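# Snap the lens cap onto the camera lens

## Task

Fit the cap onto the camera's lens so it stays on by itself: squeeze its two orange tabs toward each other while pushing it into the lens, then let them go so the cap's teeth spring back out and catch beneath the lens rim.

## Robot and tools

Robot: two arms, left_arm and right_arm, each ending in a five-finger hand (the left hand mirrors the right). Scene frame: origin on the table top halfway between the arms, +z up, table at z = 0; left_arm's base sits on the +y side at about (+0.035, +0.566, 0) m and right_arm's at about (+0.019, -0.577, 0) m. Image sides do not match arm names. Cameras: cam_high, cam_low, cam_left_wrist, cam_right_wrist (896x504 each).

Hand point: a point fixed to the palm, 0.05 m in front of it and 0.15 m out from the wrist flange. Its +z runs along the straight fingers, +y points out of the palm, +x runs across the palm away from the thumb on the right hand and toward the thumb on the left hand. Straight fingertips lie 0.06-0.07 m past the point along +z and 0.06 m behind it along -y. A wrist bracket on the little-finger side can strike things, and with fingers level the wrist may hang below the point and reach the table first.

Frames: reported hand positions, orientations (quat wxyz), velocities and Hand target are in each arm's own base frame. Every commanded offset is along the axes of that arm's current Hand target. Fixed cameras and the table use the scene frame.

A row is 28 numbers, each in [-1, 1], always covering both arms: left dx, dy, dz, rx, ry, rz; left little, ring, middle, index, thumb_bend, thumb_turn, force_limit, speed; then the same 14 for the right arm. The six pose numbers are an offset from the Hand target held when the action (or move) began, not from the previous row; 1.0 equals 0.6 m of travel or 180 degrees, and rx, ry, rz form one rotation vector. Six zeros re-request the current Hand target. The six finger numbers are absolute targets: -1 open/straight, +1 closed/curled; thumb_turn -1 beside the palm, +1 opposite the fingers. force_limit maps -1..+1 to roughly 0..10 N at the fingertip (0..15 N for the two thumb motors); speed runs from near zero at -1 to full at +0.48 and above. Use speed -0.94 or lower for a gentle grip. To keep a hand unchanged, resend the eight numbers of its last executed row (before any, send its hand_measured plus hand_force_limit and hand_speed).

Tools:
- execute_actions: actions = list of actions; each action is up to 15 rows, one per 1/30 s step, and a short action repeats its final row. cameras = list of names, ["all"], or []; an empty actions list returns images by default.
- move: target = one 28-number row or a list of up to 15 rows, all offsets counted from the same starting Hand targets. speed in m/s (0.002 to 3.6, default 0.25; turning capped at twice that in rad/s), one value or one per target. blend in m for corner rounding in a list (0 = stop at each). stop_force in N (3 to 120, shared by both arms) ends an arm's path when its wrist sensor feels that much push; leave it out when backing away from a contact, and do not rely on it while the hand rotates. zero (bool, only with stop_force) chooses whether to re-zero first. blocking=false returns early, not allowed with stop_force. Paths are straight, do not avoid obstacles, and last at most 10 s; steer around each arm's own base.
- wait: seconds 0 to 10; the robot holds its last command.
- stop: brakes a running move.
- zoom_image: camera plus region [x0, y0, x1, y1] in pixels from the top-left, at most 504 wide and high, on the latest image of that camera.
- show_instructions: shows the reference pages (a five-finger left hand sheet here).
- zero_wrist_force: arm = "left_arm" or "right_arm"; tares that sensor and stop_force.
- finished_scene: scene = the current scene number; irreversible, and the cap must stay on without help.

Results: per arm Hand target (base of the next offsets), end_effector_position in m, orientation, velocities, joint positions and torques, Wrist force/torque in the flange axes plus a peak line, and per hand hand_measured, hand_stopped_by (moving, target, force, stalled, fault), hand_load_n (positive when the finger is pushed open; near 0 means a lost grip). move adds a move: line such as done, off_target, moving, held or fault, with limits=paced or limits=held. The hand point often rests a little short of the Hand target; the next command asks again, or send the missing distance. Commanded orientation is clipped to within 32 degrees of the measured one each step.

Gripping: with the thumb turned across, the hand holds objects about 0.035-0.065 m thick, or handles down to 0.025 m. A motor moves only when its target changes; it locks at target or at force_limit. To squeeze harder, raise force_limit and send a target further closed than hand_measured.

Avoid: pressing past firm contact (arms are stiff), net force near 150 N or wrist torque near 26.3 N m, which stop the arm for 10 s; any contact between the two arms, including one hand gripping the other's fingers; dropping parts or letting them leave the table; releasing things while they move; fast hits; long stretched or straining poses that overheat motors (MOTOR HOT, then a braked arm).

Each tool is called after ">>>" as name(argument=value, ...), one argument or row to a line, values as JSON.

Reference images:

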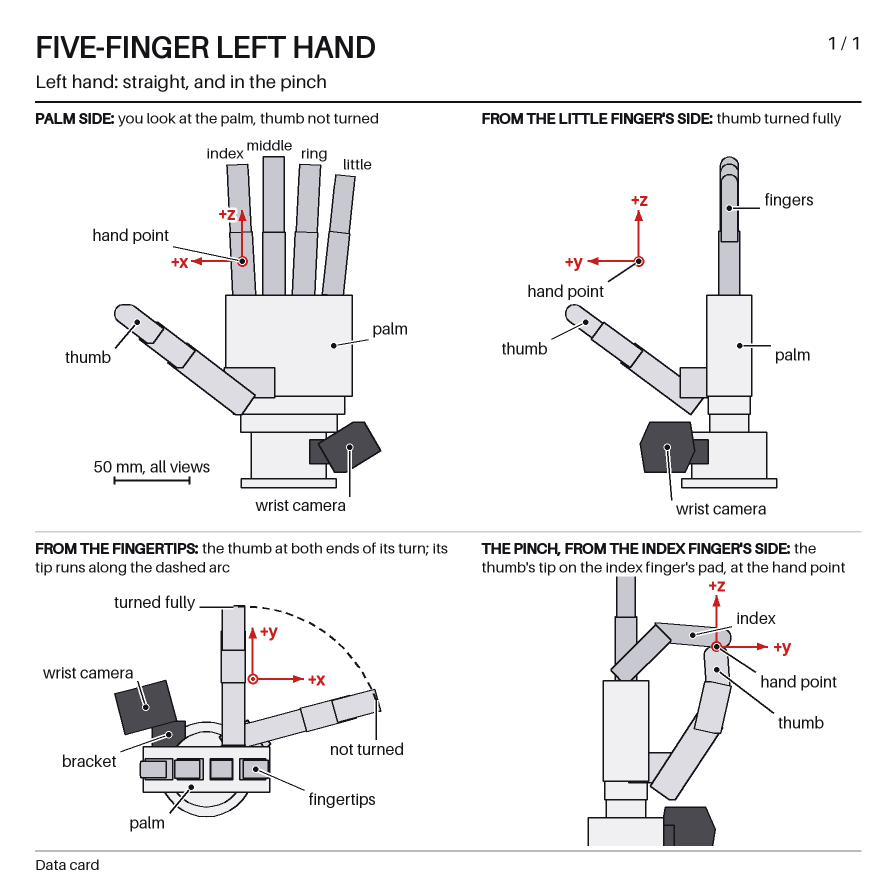

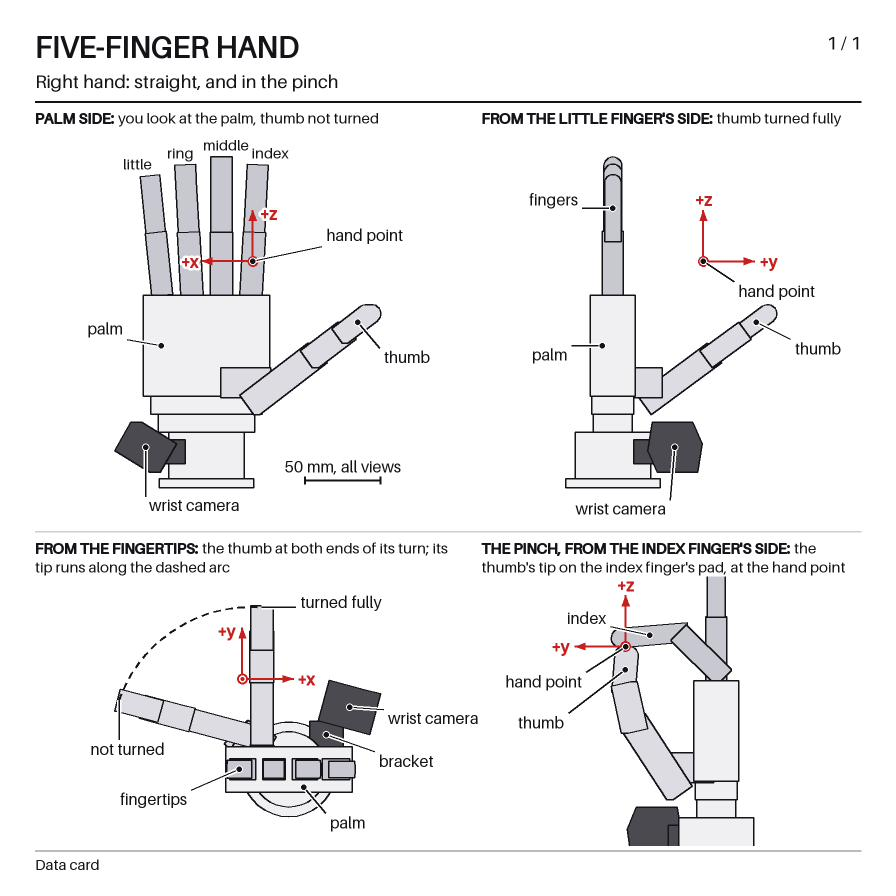

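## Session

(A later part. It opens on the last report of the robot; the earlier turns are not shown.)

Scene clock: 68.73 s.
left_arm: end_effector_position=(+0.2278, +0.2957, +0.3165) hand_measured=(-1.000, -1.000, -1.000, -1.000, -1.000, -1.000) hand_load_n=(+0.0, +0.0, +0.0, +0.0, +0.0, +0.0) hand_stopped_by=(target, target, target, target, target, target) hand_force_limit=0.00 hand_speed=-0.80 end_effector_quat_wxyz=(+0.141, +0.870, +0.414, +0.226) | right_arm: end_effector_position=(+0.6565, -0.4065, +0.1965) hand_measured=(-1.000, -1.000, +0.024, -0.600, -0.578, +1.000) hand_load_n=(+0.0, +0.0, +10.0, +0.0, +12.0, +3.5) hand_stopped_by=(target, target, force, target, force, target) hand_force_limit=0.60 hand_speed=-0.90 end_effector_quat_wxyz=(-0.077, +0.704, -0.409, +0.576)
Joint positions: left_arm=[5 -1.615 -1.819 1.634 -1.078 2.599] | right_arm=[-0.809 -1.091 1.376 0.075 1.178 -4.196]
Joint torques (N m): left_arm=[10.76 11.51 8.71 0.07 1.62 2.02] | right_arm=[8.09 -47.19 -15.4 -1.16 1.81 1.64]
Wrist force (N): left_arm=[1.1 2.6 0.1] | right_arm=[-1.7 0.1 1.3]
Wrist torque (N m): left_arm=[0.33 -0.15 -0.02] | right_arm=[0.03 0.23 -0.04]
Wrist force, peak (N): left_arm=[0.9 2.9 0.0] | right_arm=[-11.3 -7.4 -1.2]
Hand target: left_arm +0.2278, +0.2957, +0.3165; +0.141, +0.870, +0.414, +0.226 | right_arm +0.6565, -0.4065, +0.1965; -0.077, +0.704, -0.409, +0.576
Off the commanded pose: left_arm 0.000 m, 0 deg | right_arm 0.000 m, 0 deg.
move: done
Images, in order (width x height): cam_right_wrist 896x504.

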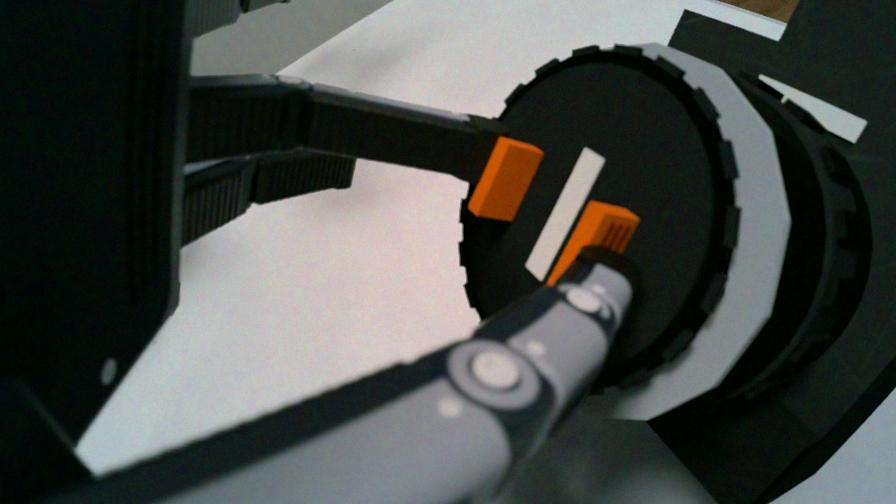

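>>> move(
  target=[0,0,0,0,0,0,-1,-1,-1,-1,-1,-1,0,-0.8, -0.00215,-0.0004,0.0003,0,0,0,-1,-1,0.6,-0.6,-0.1,1,0.6,-0.9],
  speed=0.01,
)

>>> move(
  target=[0,0,0,0,0,0,-1,-1,-1,-1,-1,-1,0,-0.8, -0.00093,0.00573,0.00329,0,0,0,-1,-1,0.6,-0.6,-0.1,1,0.6,-0.9],
  speed=0.006,
  stop_force=5,
  cameras=["cam_high","cam_low","cam_left_wrist","cam_right_wrist"],
)

>>> zoom_image(
  camera="cam_high",
  region=[421, 255, 461, 285],
)

>>> zoom_image(
  camera="cam_left_wrist",
  region=[370, 250, 460, 370],
)

Scene clock: 70.30 s.
left_arm: end_effector_position=(+0.2278, +0.2957, +0.3165) hand_measured=(-1.000, -1.000, -1.000, -1.000, -1.000, -1.000) hand_load_n=(+0.0, +0.0, +0.0, +0.5, -0.5, +0.0) hand_stopped_by=(target, target, target, target, target, target) hand_force_limit=0.00 hand_speed=-0.80 end_effector_quat_wxyz=(+0.141, +0.870, +0.414, +0.226) | right_arm: end_effector_position=(+0.6568, -0.4056, +0.1956) hand_measured=(-1.000, -1.000, +0.024, -0.600, -0.578, +1.000) hand_load_n=(-0.5, +0.0, +10.5, +0.0, +12.0, +3.5) hand_stopped_by=(target, target, force, target, force, target) hand_force_limit=0.60 hand_speed=-0.90 end_effector_quat_wxyz=(-0.077, +0.704, -0.409, +0.576)
Joint positions: left_arm=[5 -1.615 -1.819 1.634 -1.078 2.599] | right_arm=[-0.808 -1.091 1.378 0.072 1.179 -4.195]
Joint torques (N m): left_arm=[9.78 11.06 9.32 0.09 1.53 1.92] | right_arm=[7.89 -47.3 -12.98 -1.45 1.93 1.59]
Wrist force (N): left_arm=[0.7 2.3 0.2] | right_arm=[-1.6 0.0 1.4]
Wrist torque (N m): left_arm=[0.28 -0.09 -0.04] | right_arm=[0.02 0.21 -0.07]
Wrist force, peak (N): left_arm=[1.0 2.8 0.2] | right_arm=[-1.7 -0.1 1.5]
Hand target: left_arm +0.2278, +0.2957, +0.3165; +0.141, +0.870, +0.414, +0.226 | right_arm +0.6568, -0.4056, +0.1956; -0.077, +0.704, -0.409, +0.576
Off the commanded pose: left_arm 0.000 m, 0 deg | right_arm 0.000 m, 0 deg.
move: done

Scene clock: 71.77 s.
left_arm: end_effector_position=(+0.2278, +0.2957, +0.3165) hand_measured=(-1.000, -1.000, -1.000, -1.000, -1.000, -1.000) hand_load_n=(+0.0, +0.0, +0.0, +0.0, +0.0, +0.0) hand_stopped_by=(target, target, target, target, target, target) hand_force_limit=0.00 hand_speed=-0.80 end_effector_quat_wxyz=(+0.141, +0.870, +0.414, +0.226) | right_arm: end_effector_position=(+0.6569, -0.4069, +0.1940) hand_measured=(-1.000, -1.000, +0.024, -0.600, -0.578, +1.000) hand_load_n=(+0.0, +0.0, +9.5, +0.0, +13.0, +3.5) hand_stopped_by=(target, target, force, target, force, target) hand_force_limit=0.60 hand_speed=-0.90 end_effector_quat_wxyz=(-0.077, +0.704, -0.409, +0.576)
Joint positions: left_arm=[5 -1.615 -1.819 1.634 -1.078 2.599] | right_arm=[-0.81 -1.088 1.378 0.07 1.178 -4.196]
Joint torques (N m): left_arm=[9.96 11.19 9.31 0.11 1.39 2.01] | right_arm=[7.1 -44.62 -11.56 0.79 3.1 0.51]
Wrist force (N): left_arm=[0.6 2.4 0.4] | right_arm=[-2.5 -4.8 -2.2]
Wrist torque (N m): left_arm=[0.28 -0.07 -0.05] | right_arm=[-0.05 0.32 -0.14]
Wrist force, peak (N): left_arm=[0.9 2.7 0.2] | right_arm=[-1.7 -6.3 -4.1]
Hand target: left_arm +0.2278, +0.2957, +0.3165; +0.141, +0.870, +0.414, +0.226 | right_arm +0.6568, -0.4069, +0.1940; -0.077, +0.704, -0.409, +0.576 (not the last commanded pose)
Off the commanded pose: left_arm 0.000 m, 0 deg | right_arm 0.002 m, 0 deg.
move: contact (right_arm)

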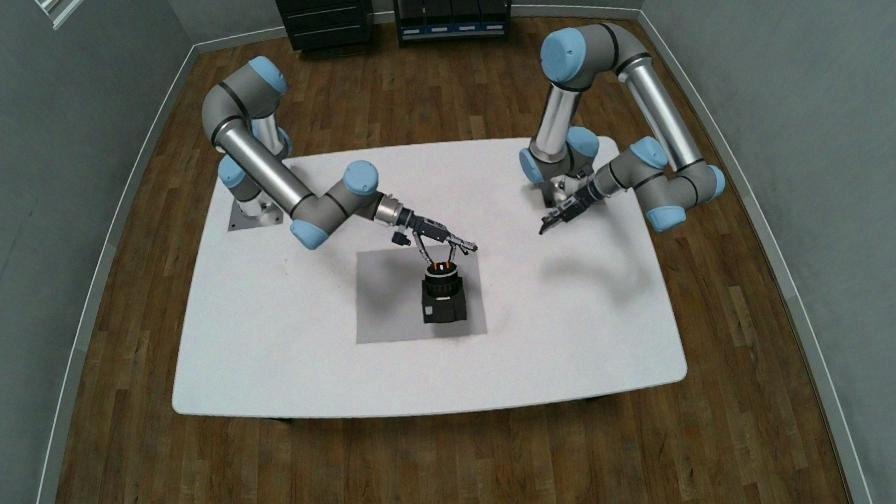

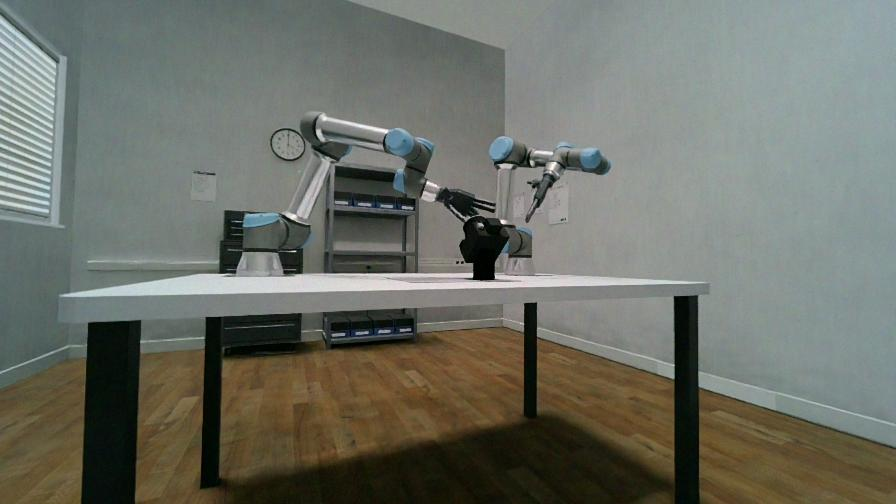

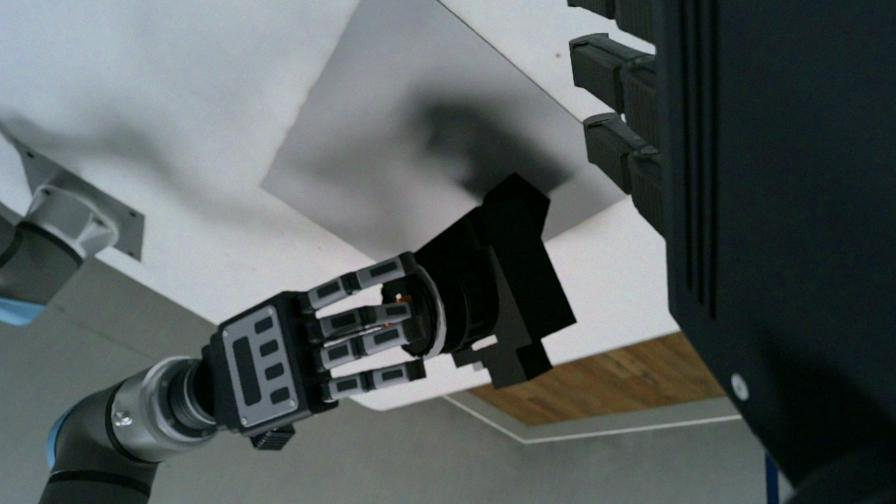

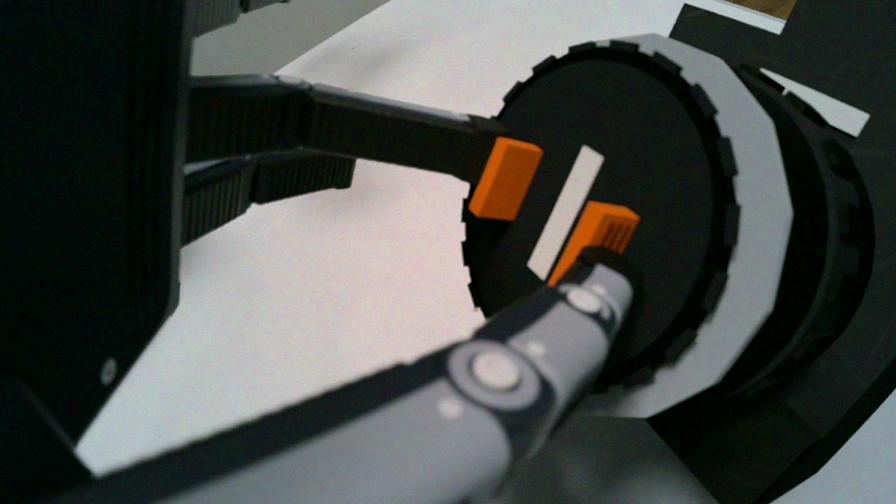

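Scaled by 12.600 from the camera's 896x504 image, which has a finer 1280x720 frame.

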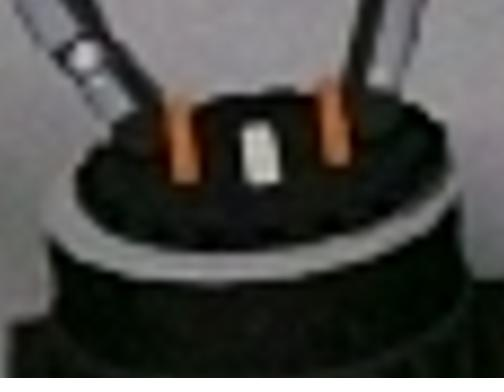

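Scaled by 4.200 from the camera's 896x504 image, which has a finer 1280x720 frame.

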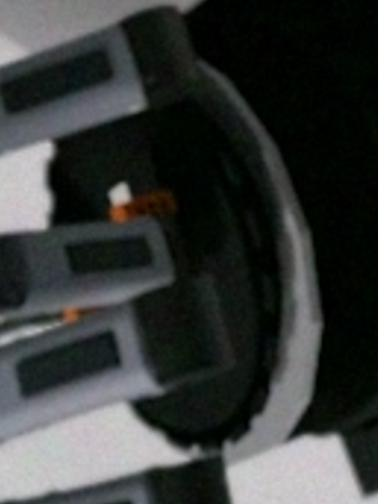

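>>> zoom_image(
  camera="cam_low",
  region=[460, 205, 490, 235],
)

>>> move(
  target=[0,0,0,0,0,0,-1,-1,-1,-1,-1,-1,0,-0.8, 0.00104,-0.00149,-0.00412,0,0,0,-1,-1,0.6,-0.6,-0.1,1,0.6,-0.9],
  speed=0.01,
)

>>> move(
  target=[0,0,0,0,0,0,-1,-1,-1,-1,-1,-1,0,-0.8, -0.00093,0.00573,0.00329,0,0,0,-1,-1,0.6,-0.6,-0.1,1,0.6,-0.9],
  speed=0.006,
  stop_force=5,
  cameras=["cam_high","cam_low","cam_left_wrist","cam_right_wrist"],
)

>>> zoom_image(
  camera="cam_high",
  region=[421, 255, 461, 285],
)

>>> zoom_image(
  camera="cam_left_wrist",
  region=[370, 250, 460, 370],
)

Scaled by 16.800 from the camera's 896x504 image, which has a finer 1280x720 frame.

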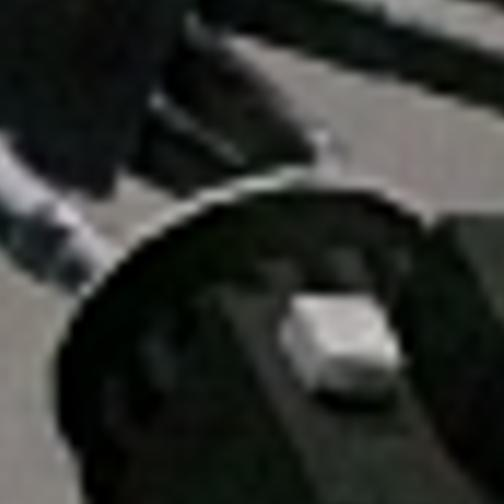

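Scene clock: 73.83 s.
left_arm: end_effector_position=(+0.2278, +0.2957, +0.3165) hand_measured=(-1.000, -1.000, -1.000, -1.000, -1.000, -1.000) hand_load_n=(+0.0, +0.0, +0.0, +0.0, +0.0, +0.0) hand_stopped_by=(target, target, target, target, target, target) hand_force_limit=0.00 hand_speed=-0.80 end_effector_quat_wxyz=(+0.141, +0.870, +0.414, +0.226) | right_arm: end_effector_position=(+0.6551, -0.4058, +0.1958) hand_measured=(-1.000, -1.000, +0.024, -0.600, -0.578, +1.000) hand_load_n=(+0.0, +0.0, +10.5, +0.0, +12.0, +3.0) hand_stopped_by=(target, target, force, target, force, target) hand_force_limit=0.60 hand_speed=-0.90 end_effector_quat_wxyz=(-0.077, +0.704, -0.409, +0.576)
Joint positions: left_arm=[5 -1.615 -1.819 1.634 -1.078 2.599] | right_arm=[-0.811 -1.094 1.383 0.071 1.177 -4.196]
Joint torques (N m): left_arm=[10.39 11.52 9.45 0.17 1.48 1.97] | right_arm=[-10.15 -38.19 -15.62 0.74 -2.03 -1.87]
Wrist force (N): left_arm=[0.7 2.8 0.3] | right_arm=[-1.7 0.1 1.4]
Wrist torque (N m): left_arm=[0.36 -0.08 -0.05] | right_arm=[0.02 0.23 0.02]
Wrist force, peak (N): left_arm=[1.2 2.8 0.5] | right_arm=[-2.5 -4.8 -2.1]
Hand target: left_arm +0.2278, +0.2957, +0.3165; +0.141, +0.870, +0.414, +0.226 | right_arm +0.6551, -0.4059, +0.1957; -0.077, +0.704, -0.409, +0.576
Off the commanded pose: left_arm 0.000 m, 0 deg | right_arm 0.000 m, 0 deg.
move: done

Scene clock: 75.10 s.
left_arm: end_effector_position=(+0.2278, +0.2957, +0.3165) hand_measured=(-1.000, -1.000, -1.000, -1.000, -1.000, -1.000) hand_load_n=(+0.0, +0.0, +0.0, +0.0, +0.0, +0.0) hand_stopped_by=(target, target, target, target, target, target) hand_force_limit=0.00 hand_speed=-0.80 end_effector_quat_wxyz=(+0.141, +0.870, +0.414, +0.226) | right_arm: end_effector_position=(+0.6552, -0.4085, +0.1927) hand_measured=(-1.000, -1.000, +0.024, -0.600, -0.578, +1.000) hand_load_n=(+0.0, +0.0, +9.0, +0.0, +13.5, +3.0) hand_stopped_by=(target, target, force, target, force, target) hand_force_limit=0.60 hand_speed=-0.90 end_effector_quat_wxyz=(-0.077, +0.704, -0.409, +0.576)
Joint positions: left_arm=[5 -1.615 -1.819 1.634 -1.078 2.599] | right_arm=[-0.814 -1.088 1.382 0.067 1.174 -4.198]
Joint torques (N m): left_arm=[10.06 11.38 9.18 0.09 1.51 1.93] | right_arm=[1.78 -45.68 -27.83 0.47 -1.48 -0.89]
Wrist force (N): left_arm=[0.9 2.7 0.7] | right_arm=[-1.0 0.6 -1.9]
Wrist torque (N m): left_arm=[0.32 -0.10 -0.03] | right_arm=[-0.04 0.30 0.01]
Wrist force, peak (N): left_arm=[1.0 2.7 0.5] | right_arm=[-0.2 -2.0 -5.3]
Hand target: left_arm +0.2278, +0.2957, +0.3165; +0.141, +0.870, +0.414, +0.226 | right_arm +0.6552, -0.4084, +0.1927; -0.077, +0.704, -0.409, +0.576
Off the commanded pose: left_arm 0.000 m, 0 deg | right_arm 0.000 m, 0 deg.
move: done

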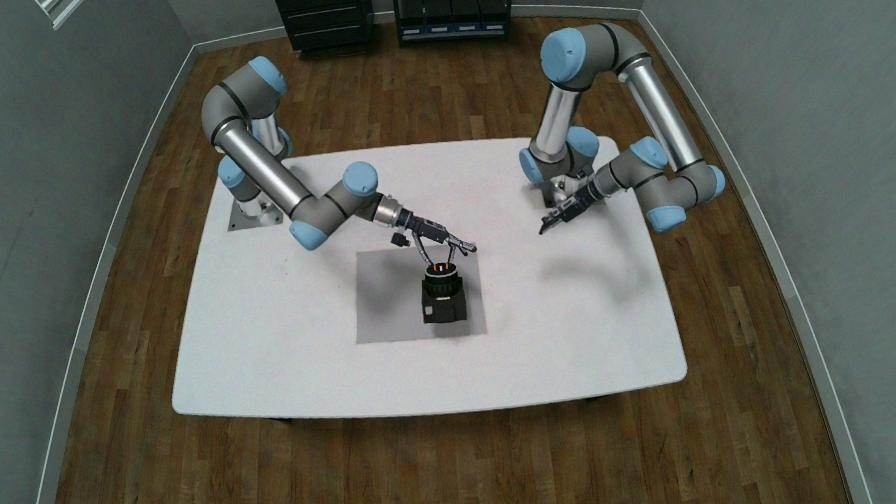

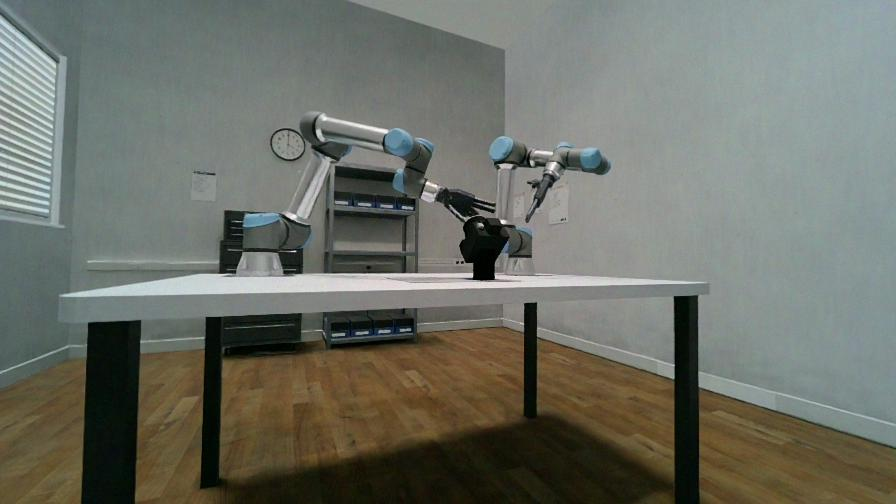

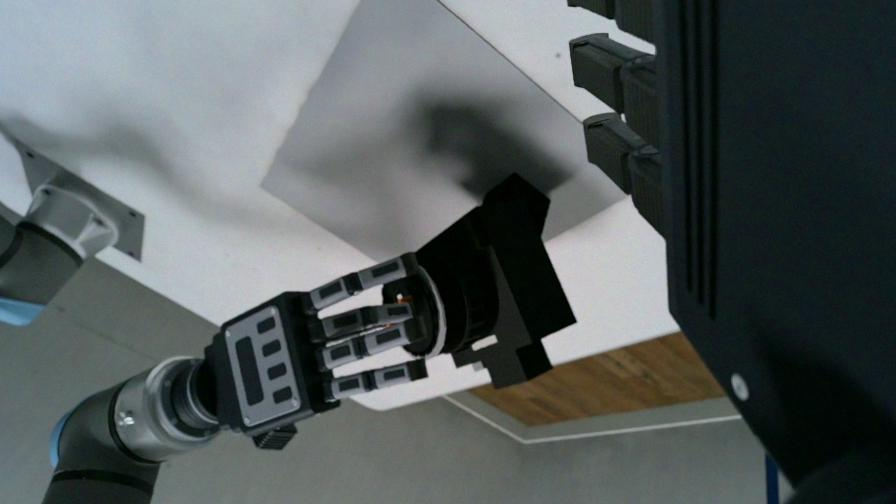

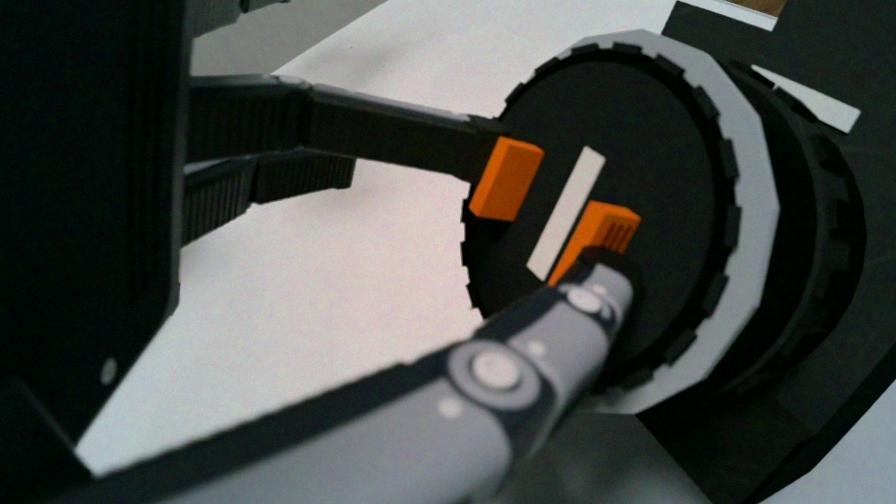

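Scaled by 12.600 from the camera's 896x504 image, which has a finer 1280x720 frame.

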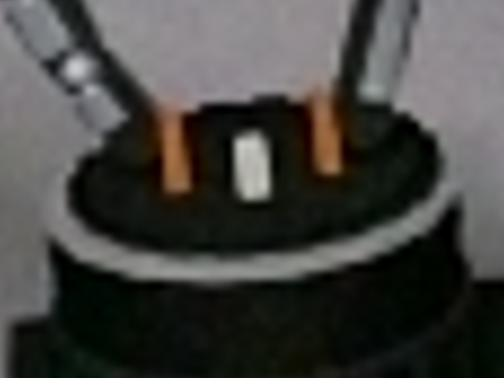

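Scaled by 4.200 from the camera's 896x504 image, which has a finer 1280x720 frame.

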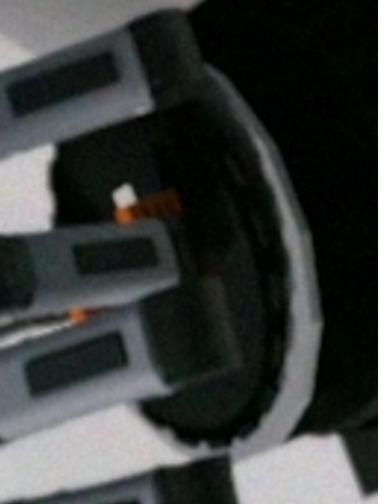

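>>> move(
  target=[0,0,0,0,0,0,-1,-1,-1,-1,-1,-1,0,-0.8, 0.0001,0.0005,-0.0009,0,0,0,-1,-1,0.6,-0.6,-0.1,1,0.6,-0.9],
  speed=0.008,
)

>>> move(
  target=[0,0,0,0,0,0,-1,-1,-1,-1,-1,-1,0,-0.8, -0.00046,0.00287,0.00164,0,0,0,-1,-1,0.6,-0.6,-0.1,1,0.6,-0.9],
  speed=0.006,
  stop_force=8,
  cameras=["cam_high","cam_low","cam_left_wrist","cam_right_wrist"],
)

>>> zoom_image(
  camera="cam_high",
  region=[421, 255, 461, 285],
)

>>> zoom_image(
  camera="cam_left_wrist",
  region=[370, 250, 460, 370],
)

Scene clock: 76.07 s.
left_arm: end_effector_position=(+0.2278, +0.2957, +0.3165) hand_measured=(-1.000, -1.000, -1.000, -1.000, -1.000, -1.000) hand_load_n=(+0.0, +0.0, +0.0, +0.0, +0.0, +0.0) hand_stopped_by=(target, target, target, target, target, target) hand_force_limit=0.00 hand_speed=-0.80 end_effector_quat_wxyz=(+0.141, +0.870, +0.414, +0.226) | right_arm: end_effector_position=(+0.6546, -0.4085, +0.1927) hand_measured=(-1.000, -1.000, +0.024, -0.600, -0.578, +1.000) hand_load_n=(+0.0, +0.0, +10.5, +0.0, +12.0, +3.0) hand_stopped_by=(target, target, force, target, force, target) hand_force_limit=0.60 hand_speed=-0.90 end_effector_quat_wxyz=(-0.077, +0.704, -0.409, +0.576)
Joint positions: left_arm=[5 -1.615 -1.819 1.634 -1.078 2.599] | right_arm=[-0.815 -1.089 1.384 0.066 1.173 -4.198]
Joint torques (N m): left_arm=[10.16 11.45 9.68 0.1 1.45 1.92] | right_arm=[-8.57 -45.92 -12.68 -1.87 -1.98 -1.65]
Wrist force (N): left_arm=[1.3 2.7 0.2] | right_arm=[-1.8 -0.1 1.1]
Wrist torque (N m): left_arm=[0.35 -0.18 -0.02] | right_arm=[0.01 0.25 0.01]
Wrist force, peak (N): left_arm=[1.1 2.8 0.4] | right_arm=[-1.9 0.1 1.4]
Hand target: left_arm +0.2278, +0.2957, +0.3165; +0.141, +0.870, +0.414, +0.226 | right_arm +0.6546, -0.4085, +0.1927; -0.077, +0.704, -0.409, +0.576
Off the commanded pose: left_arm 0.000 m, 0 deg | right_arm 0.000 m, 0 deg.
move: done

Scene clock: 77.13 s.
left_arm: end_effector_position=(+0.2278, +0.2957, +0.3165) hand_measured=(-1.000, -1.000, -1.000, -1.000, -1.000, -1.000) hand_load_n=(+0.0, +0.0, +0.0, +0.0, -0.5, +0.0) hand_stopped_by=(target, target, target, target, target, target) hand_force_limit=0.00 hand_speed=-0.80 end_effector_quat_wxyz=(+0.141, +0.870, +0.414, +0.226) | right_arm: end_effector_position=(+0.6546, -0.4098, +0.1912) hand_measured=(-1.000, -1.000, +0.024, -0.600, -0.578, +1.000) hand_load_n=(+0.0, +0.0, +11.0, -0.5, +10.5, +3.0) hand_stopped_by=(target, target, force, target, force, target) hand_force_limit=0.60 hand_speed=-0.90 end_effector_quat_wxyz=(-0.077, +0.704, -0.409, +0.576)
Joint positions: left_arm=[5 -1.615 -1.819 1.634 -1.078 2.599] | right_arm=[-0.816 -1.087 1.384 0.064 1.171 -4.199]
Joint torques (N m): left_arm=[10.02 12 9.25 0.08 1.43 2.08] | right_arm=[-5.65 -40.94 -26.81 -0.23 -0.22 -1.26]
Wrist force (N): left_arm=[0.8 2.7 0.5] | right_arm=[-1.8 -2.1 0.3]
Wrist torque (N m): left_arm=[0.33 -0.10 -0.04] | right_arm=[-0.12 0.23 -0.02]
Wrist force, peak (N): left_arm=[1.2 2.7 0.5] | right_arm=[-2.2 -2.2 0.3]
Hand target: left_arm +0.2278, +0.2957, +0.3165; +0.141, +0.870, +0.414, +0.226 | right_arm +0.6546, -0.4098, +0.1912; -0.077, +0.704, -0.409, +0.576
Off the commanded pose: left_arm 0.000 m, 0 deg | right_arm 0.000 m, 0 deg.
move: done

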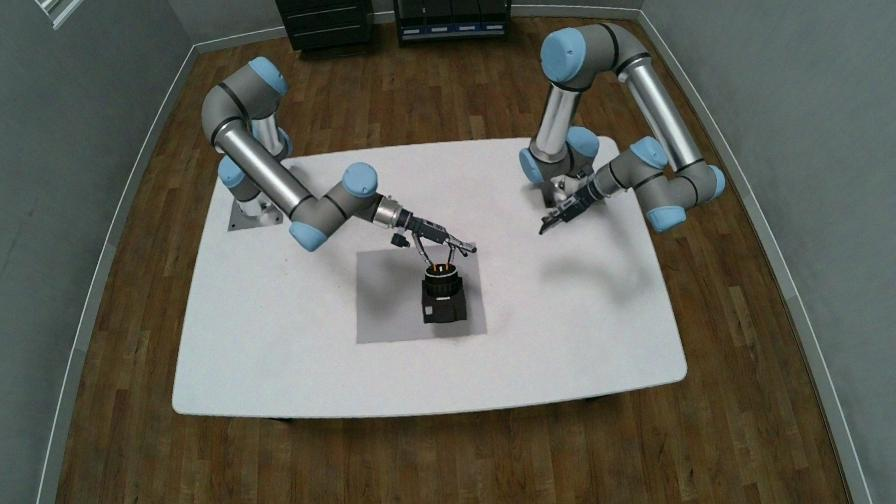

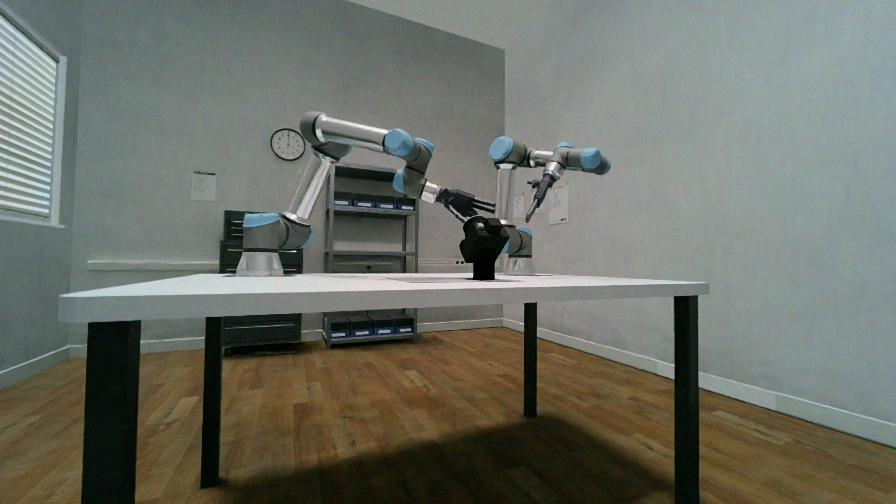

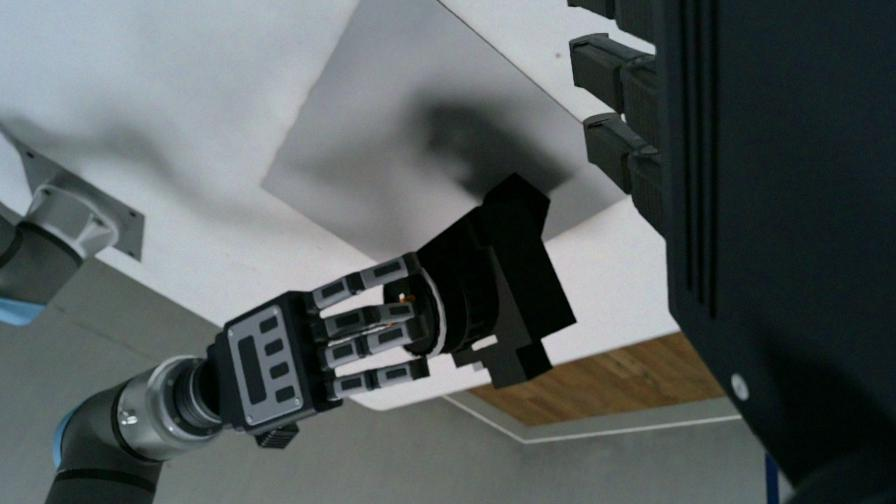

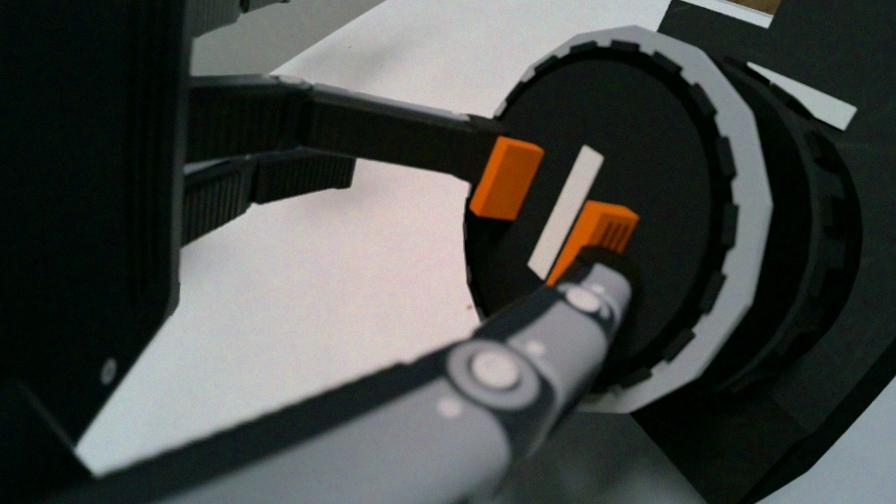

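Scaled by 12.600 from the camera's 896x504 image, which has a finer 1280x720 frame.

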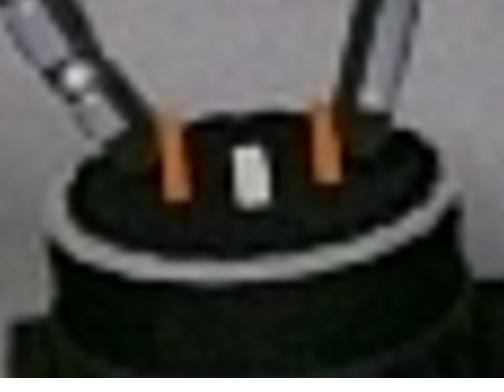

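Scaled by 4.200 from the camera's 896x504 image, which has a finer 1280x720 frame.

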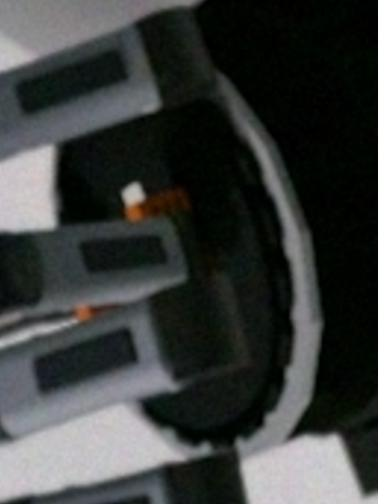

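>>> move(
  target=[0,0,0,0,0,0,-1,-1,-1,-1,-1,-1,0,-0.8, -0.00046,0.00287,0.00164,0,0,0,-1,-1,0.6,-0.6,-0.1,1,0.6,-0.9],
  speed=0.006,
  stop_force=8,
  cameras=["cam_high","cam_low","cam_left_wrist","cam_right_wrist"],
)

>>> zoom_image(
  camera="cam_high",
  region=[421, 255, 461, 285],
)

>>> zoom_image(
  camera="cam_left_wrist",
  region=[370, 250, 460, 370],
)

Scene clock: 78.43 s.
left_arm: end_effector_position=(+0.2278, +0.2957, +0.3165) hand_measured=(-1.000, -1.000, -1.000, -1.000, -1.000, -1.000) hand_load_n=(+0.0, +0.0, +0.0, +0.0, +0.0, +0.0) hand_stopped_by=(target, target, target, target, target, target) hand_force_limit=0.00 hand_speed=-0.80 end_effector_quat_wxyz=(+0.141, +0.870, +0.414, +0.226) | right_arm: end_effector_position=(+0.6546, -0.4103, +0.1907) hand_measured=(-1.000, -1.000, +0.024, -0.600, -0.578, +1.000) hand_load_n=(+0.0, +0.0, +11.0, +0.0, +9.5, +3.0) hand_stopped_by=(target, target, force, target, force, target) hand_force_limit=0.60 hand_speed=-0.90 end_effector_quat_wxyz=(-0.077, +0.704, -0.409, +0.576)
Joint positions: left_arm=[5 -1.615 -1.819 1.634 -1.078 2.599] | right_arm=[-0.817 -1.086 1.384 0.063 1.171 -4.199]
Joint torques (N m): left_arm=[10.05 11.55 9.57 0.06 1.42 1.94] | right_arm=[5.11 -43.07 -13.83 0.54 3.62 0.13]
Wrist force (N): left_arm=[0.7 2.4 0.6] | right_arm=[-2.3 -9.1 -5.6]
Wrist torque (N m): left_arm=[0.27 -0.07 -0.04] | right_arm=[-0.42 0.34 -0.14]
Wrist force, peak (N): left_arm=[1.1 2.7 0.3] | right_arm=[-1.6 -11.1 -7.4]
Hand target: left_arm +0.2278, +0.2957, +0.3165; +0.141, +0.870, +0.414, +0.226 | right_arm +0.6546, -0.4102, +0.1907; -0.077, +0.704, -0.409, +0.576 (not the last commanded pose)
Off the commanded pose: left_arm 0.000 m, 0 deg | right_arm 0.001 m, 0 deg.
move: contact (right_arm)

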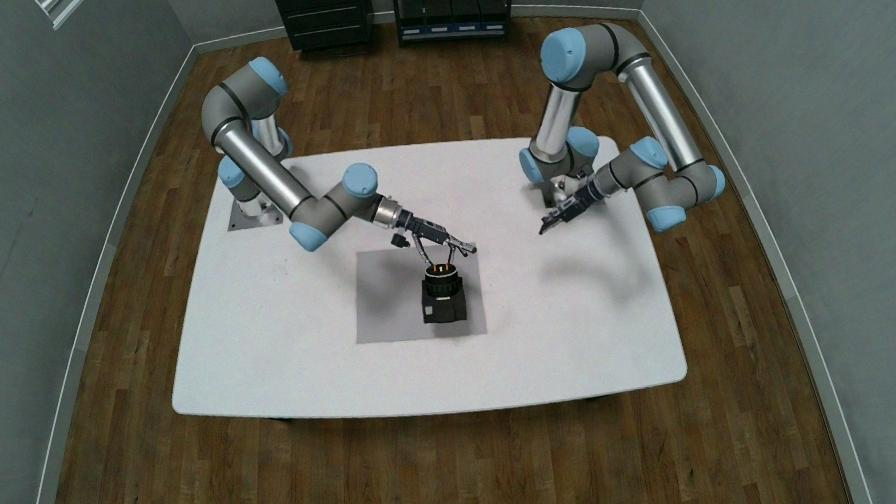

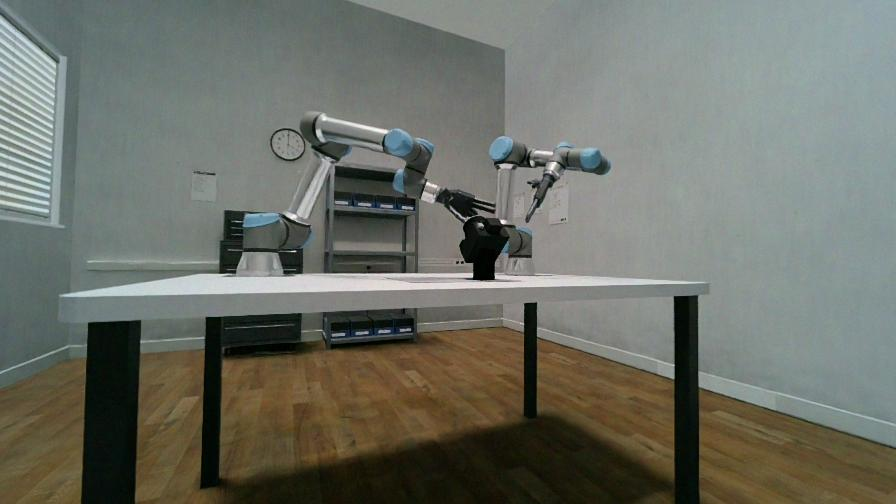

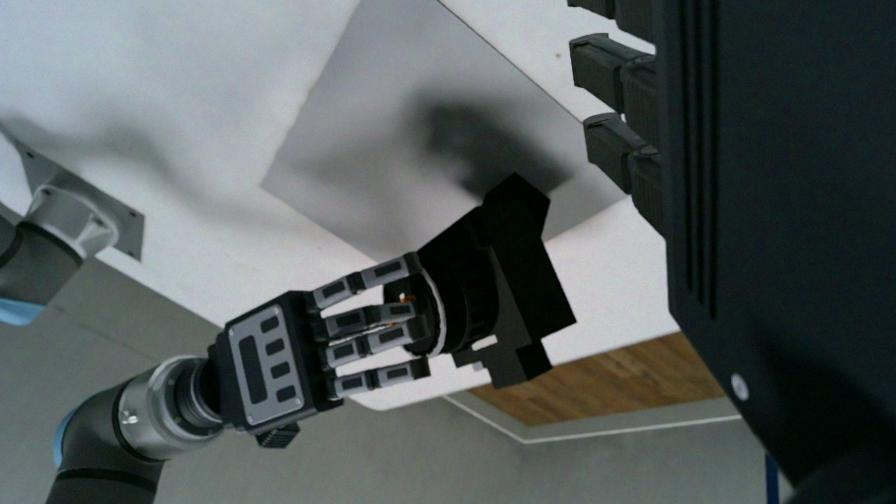

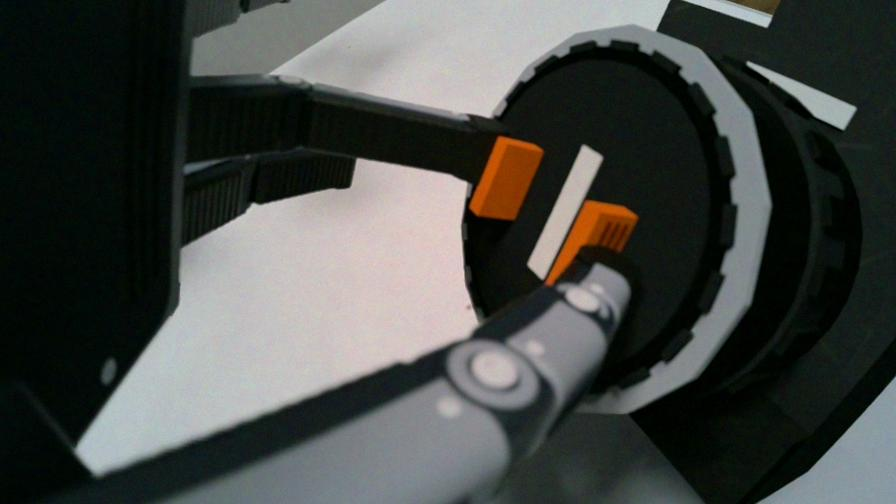

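Scaled by 12.600 from the camera's 896x504 image, which has a finer 1280x720 frame.

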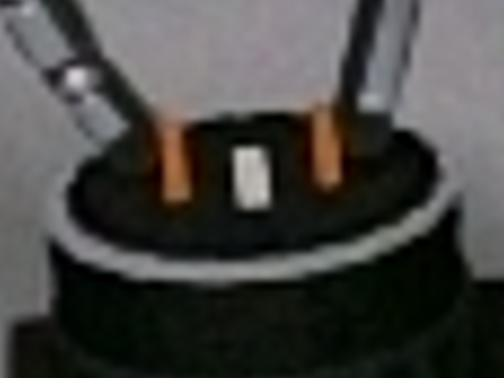

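Scaled by 4.200 from the camera's 896x504 image, which has a finer 1280x720 frame.

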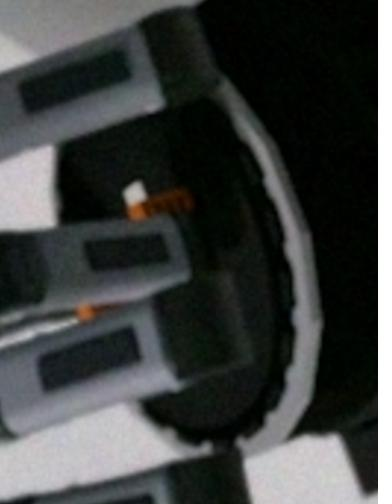

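>>> move(
  target=[0,0,0,0,0,0,-1,-1,-1,-1,-1,-1,0,-0.8, 0.0000,-0.0004,0.0007,-0.00828,-0.00098,-0.0002,-1,-1,0.6,-0.6,-0.1,1,0.6,-0.9],
  speed=0.02,
)

Scene clock: 79.67 s.
left_arm: end_effector_position=(+0.2278, +0.2957, +0.3165) hand_measured=(-1.000, -1.000, -1.000, -1.000, -1.000, -1.000) hand_load_n=(+0.5, +0.0, +0.0, +0.0, +0.0, +0.0) hand_stopped_by=(target, target, target, target, target, target) hand_force_limit=0.00 hand_speed=-0.80 end_effector_quat_wxyz=(+0.141, +0.870, +0.414, +0.226) | right_arm: end_effector_position=(+0.6551, -0.4102, +0.1907) hand_measured=(-1.000, -1.000, +0.024, -0.600, -0.578, +1.000) hand_load_n=(+0.0, +0.0, +10.5, +0.0, +12.0, +3.5) hand_stopped_by=(target, target, force, target, force, target) hand_force_limit=0.60 hand_speed=-0.90 end_effector_quat_wxyz=(-0.069, +0.706, -0.416, +0.569)
Joint positions: left_arm=[5 -1.615 -1.819 1.634 -1.078 2.599] | right_arm=[-0.806 -1.078 1.364 0.091 1.202 -4.202]
Joint torques (N m): left_arm=[10.07 11.96 9.7 0.06 1.4 1.87] | right_arm=[-7.44 -39.49 -9.97 -2.21 -1.37 -1.26]
Wrist force (N): left_arm=[1.0 2.8 0.4] | right_arm=[-1.7 -5.5 -0.1]
Wrist torque (N m): left_arm=[0.34 -0.13 -0.03] | right_arm=[-0.06 0.27 -0.11]
Wrist force, peak (N): left_arm=[0.9 2.8 0.2] | right_arm=[-2.5 -9.3 -5.7]
Hand target: left_arm +0.2278, +0.2957, +0.3165; +0.141, +0.870, +0.414, +0.226 | right_arm +0.6551, -0.4102, +0.1907; -0.069, +0.706, -0.416, +0.569
Off the commanded pose: left_arm 0.000 m, 0 deg | right_arm 0.000 m, 0 deg.
move: done


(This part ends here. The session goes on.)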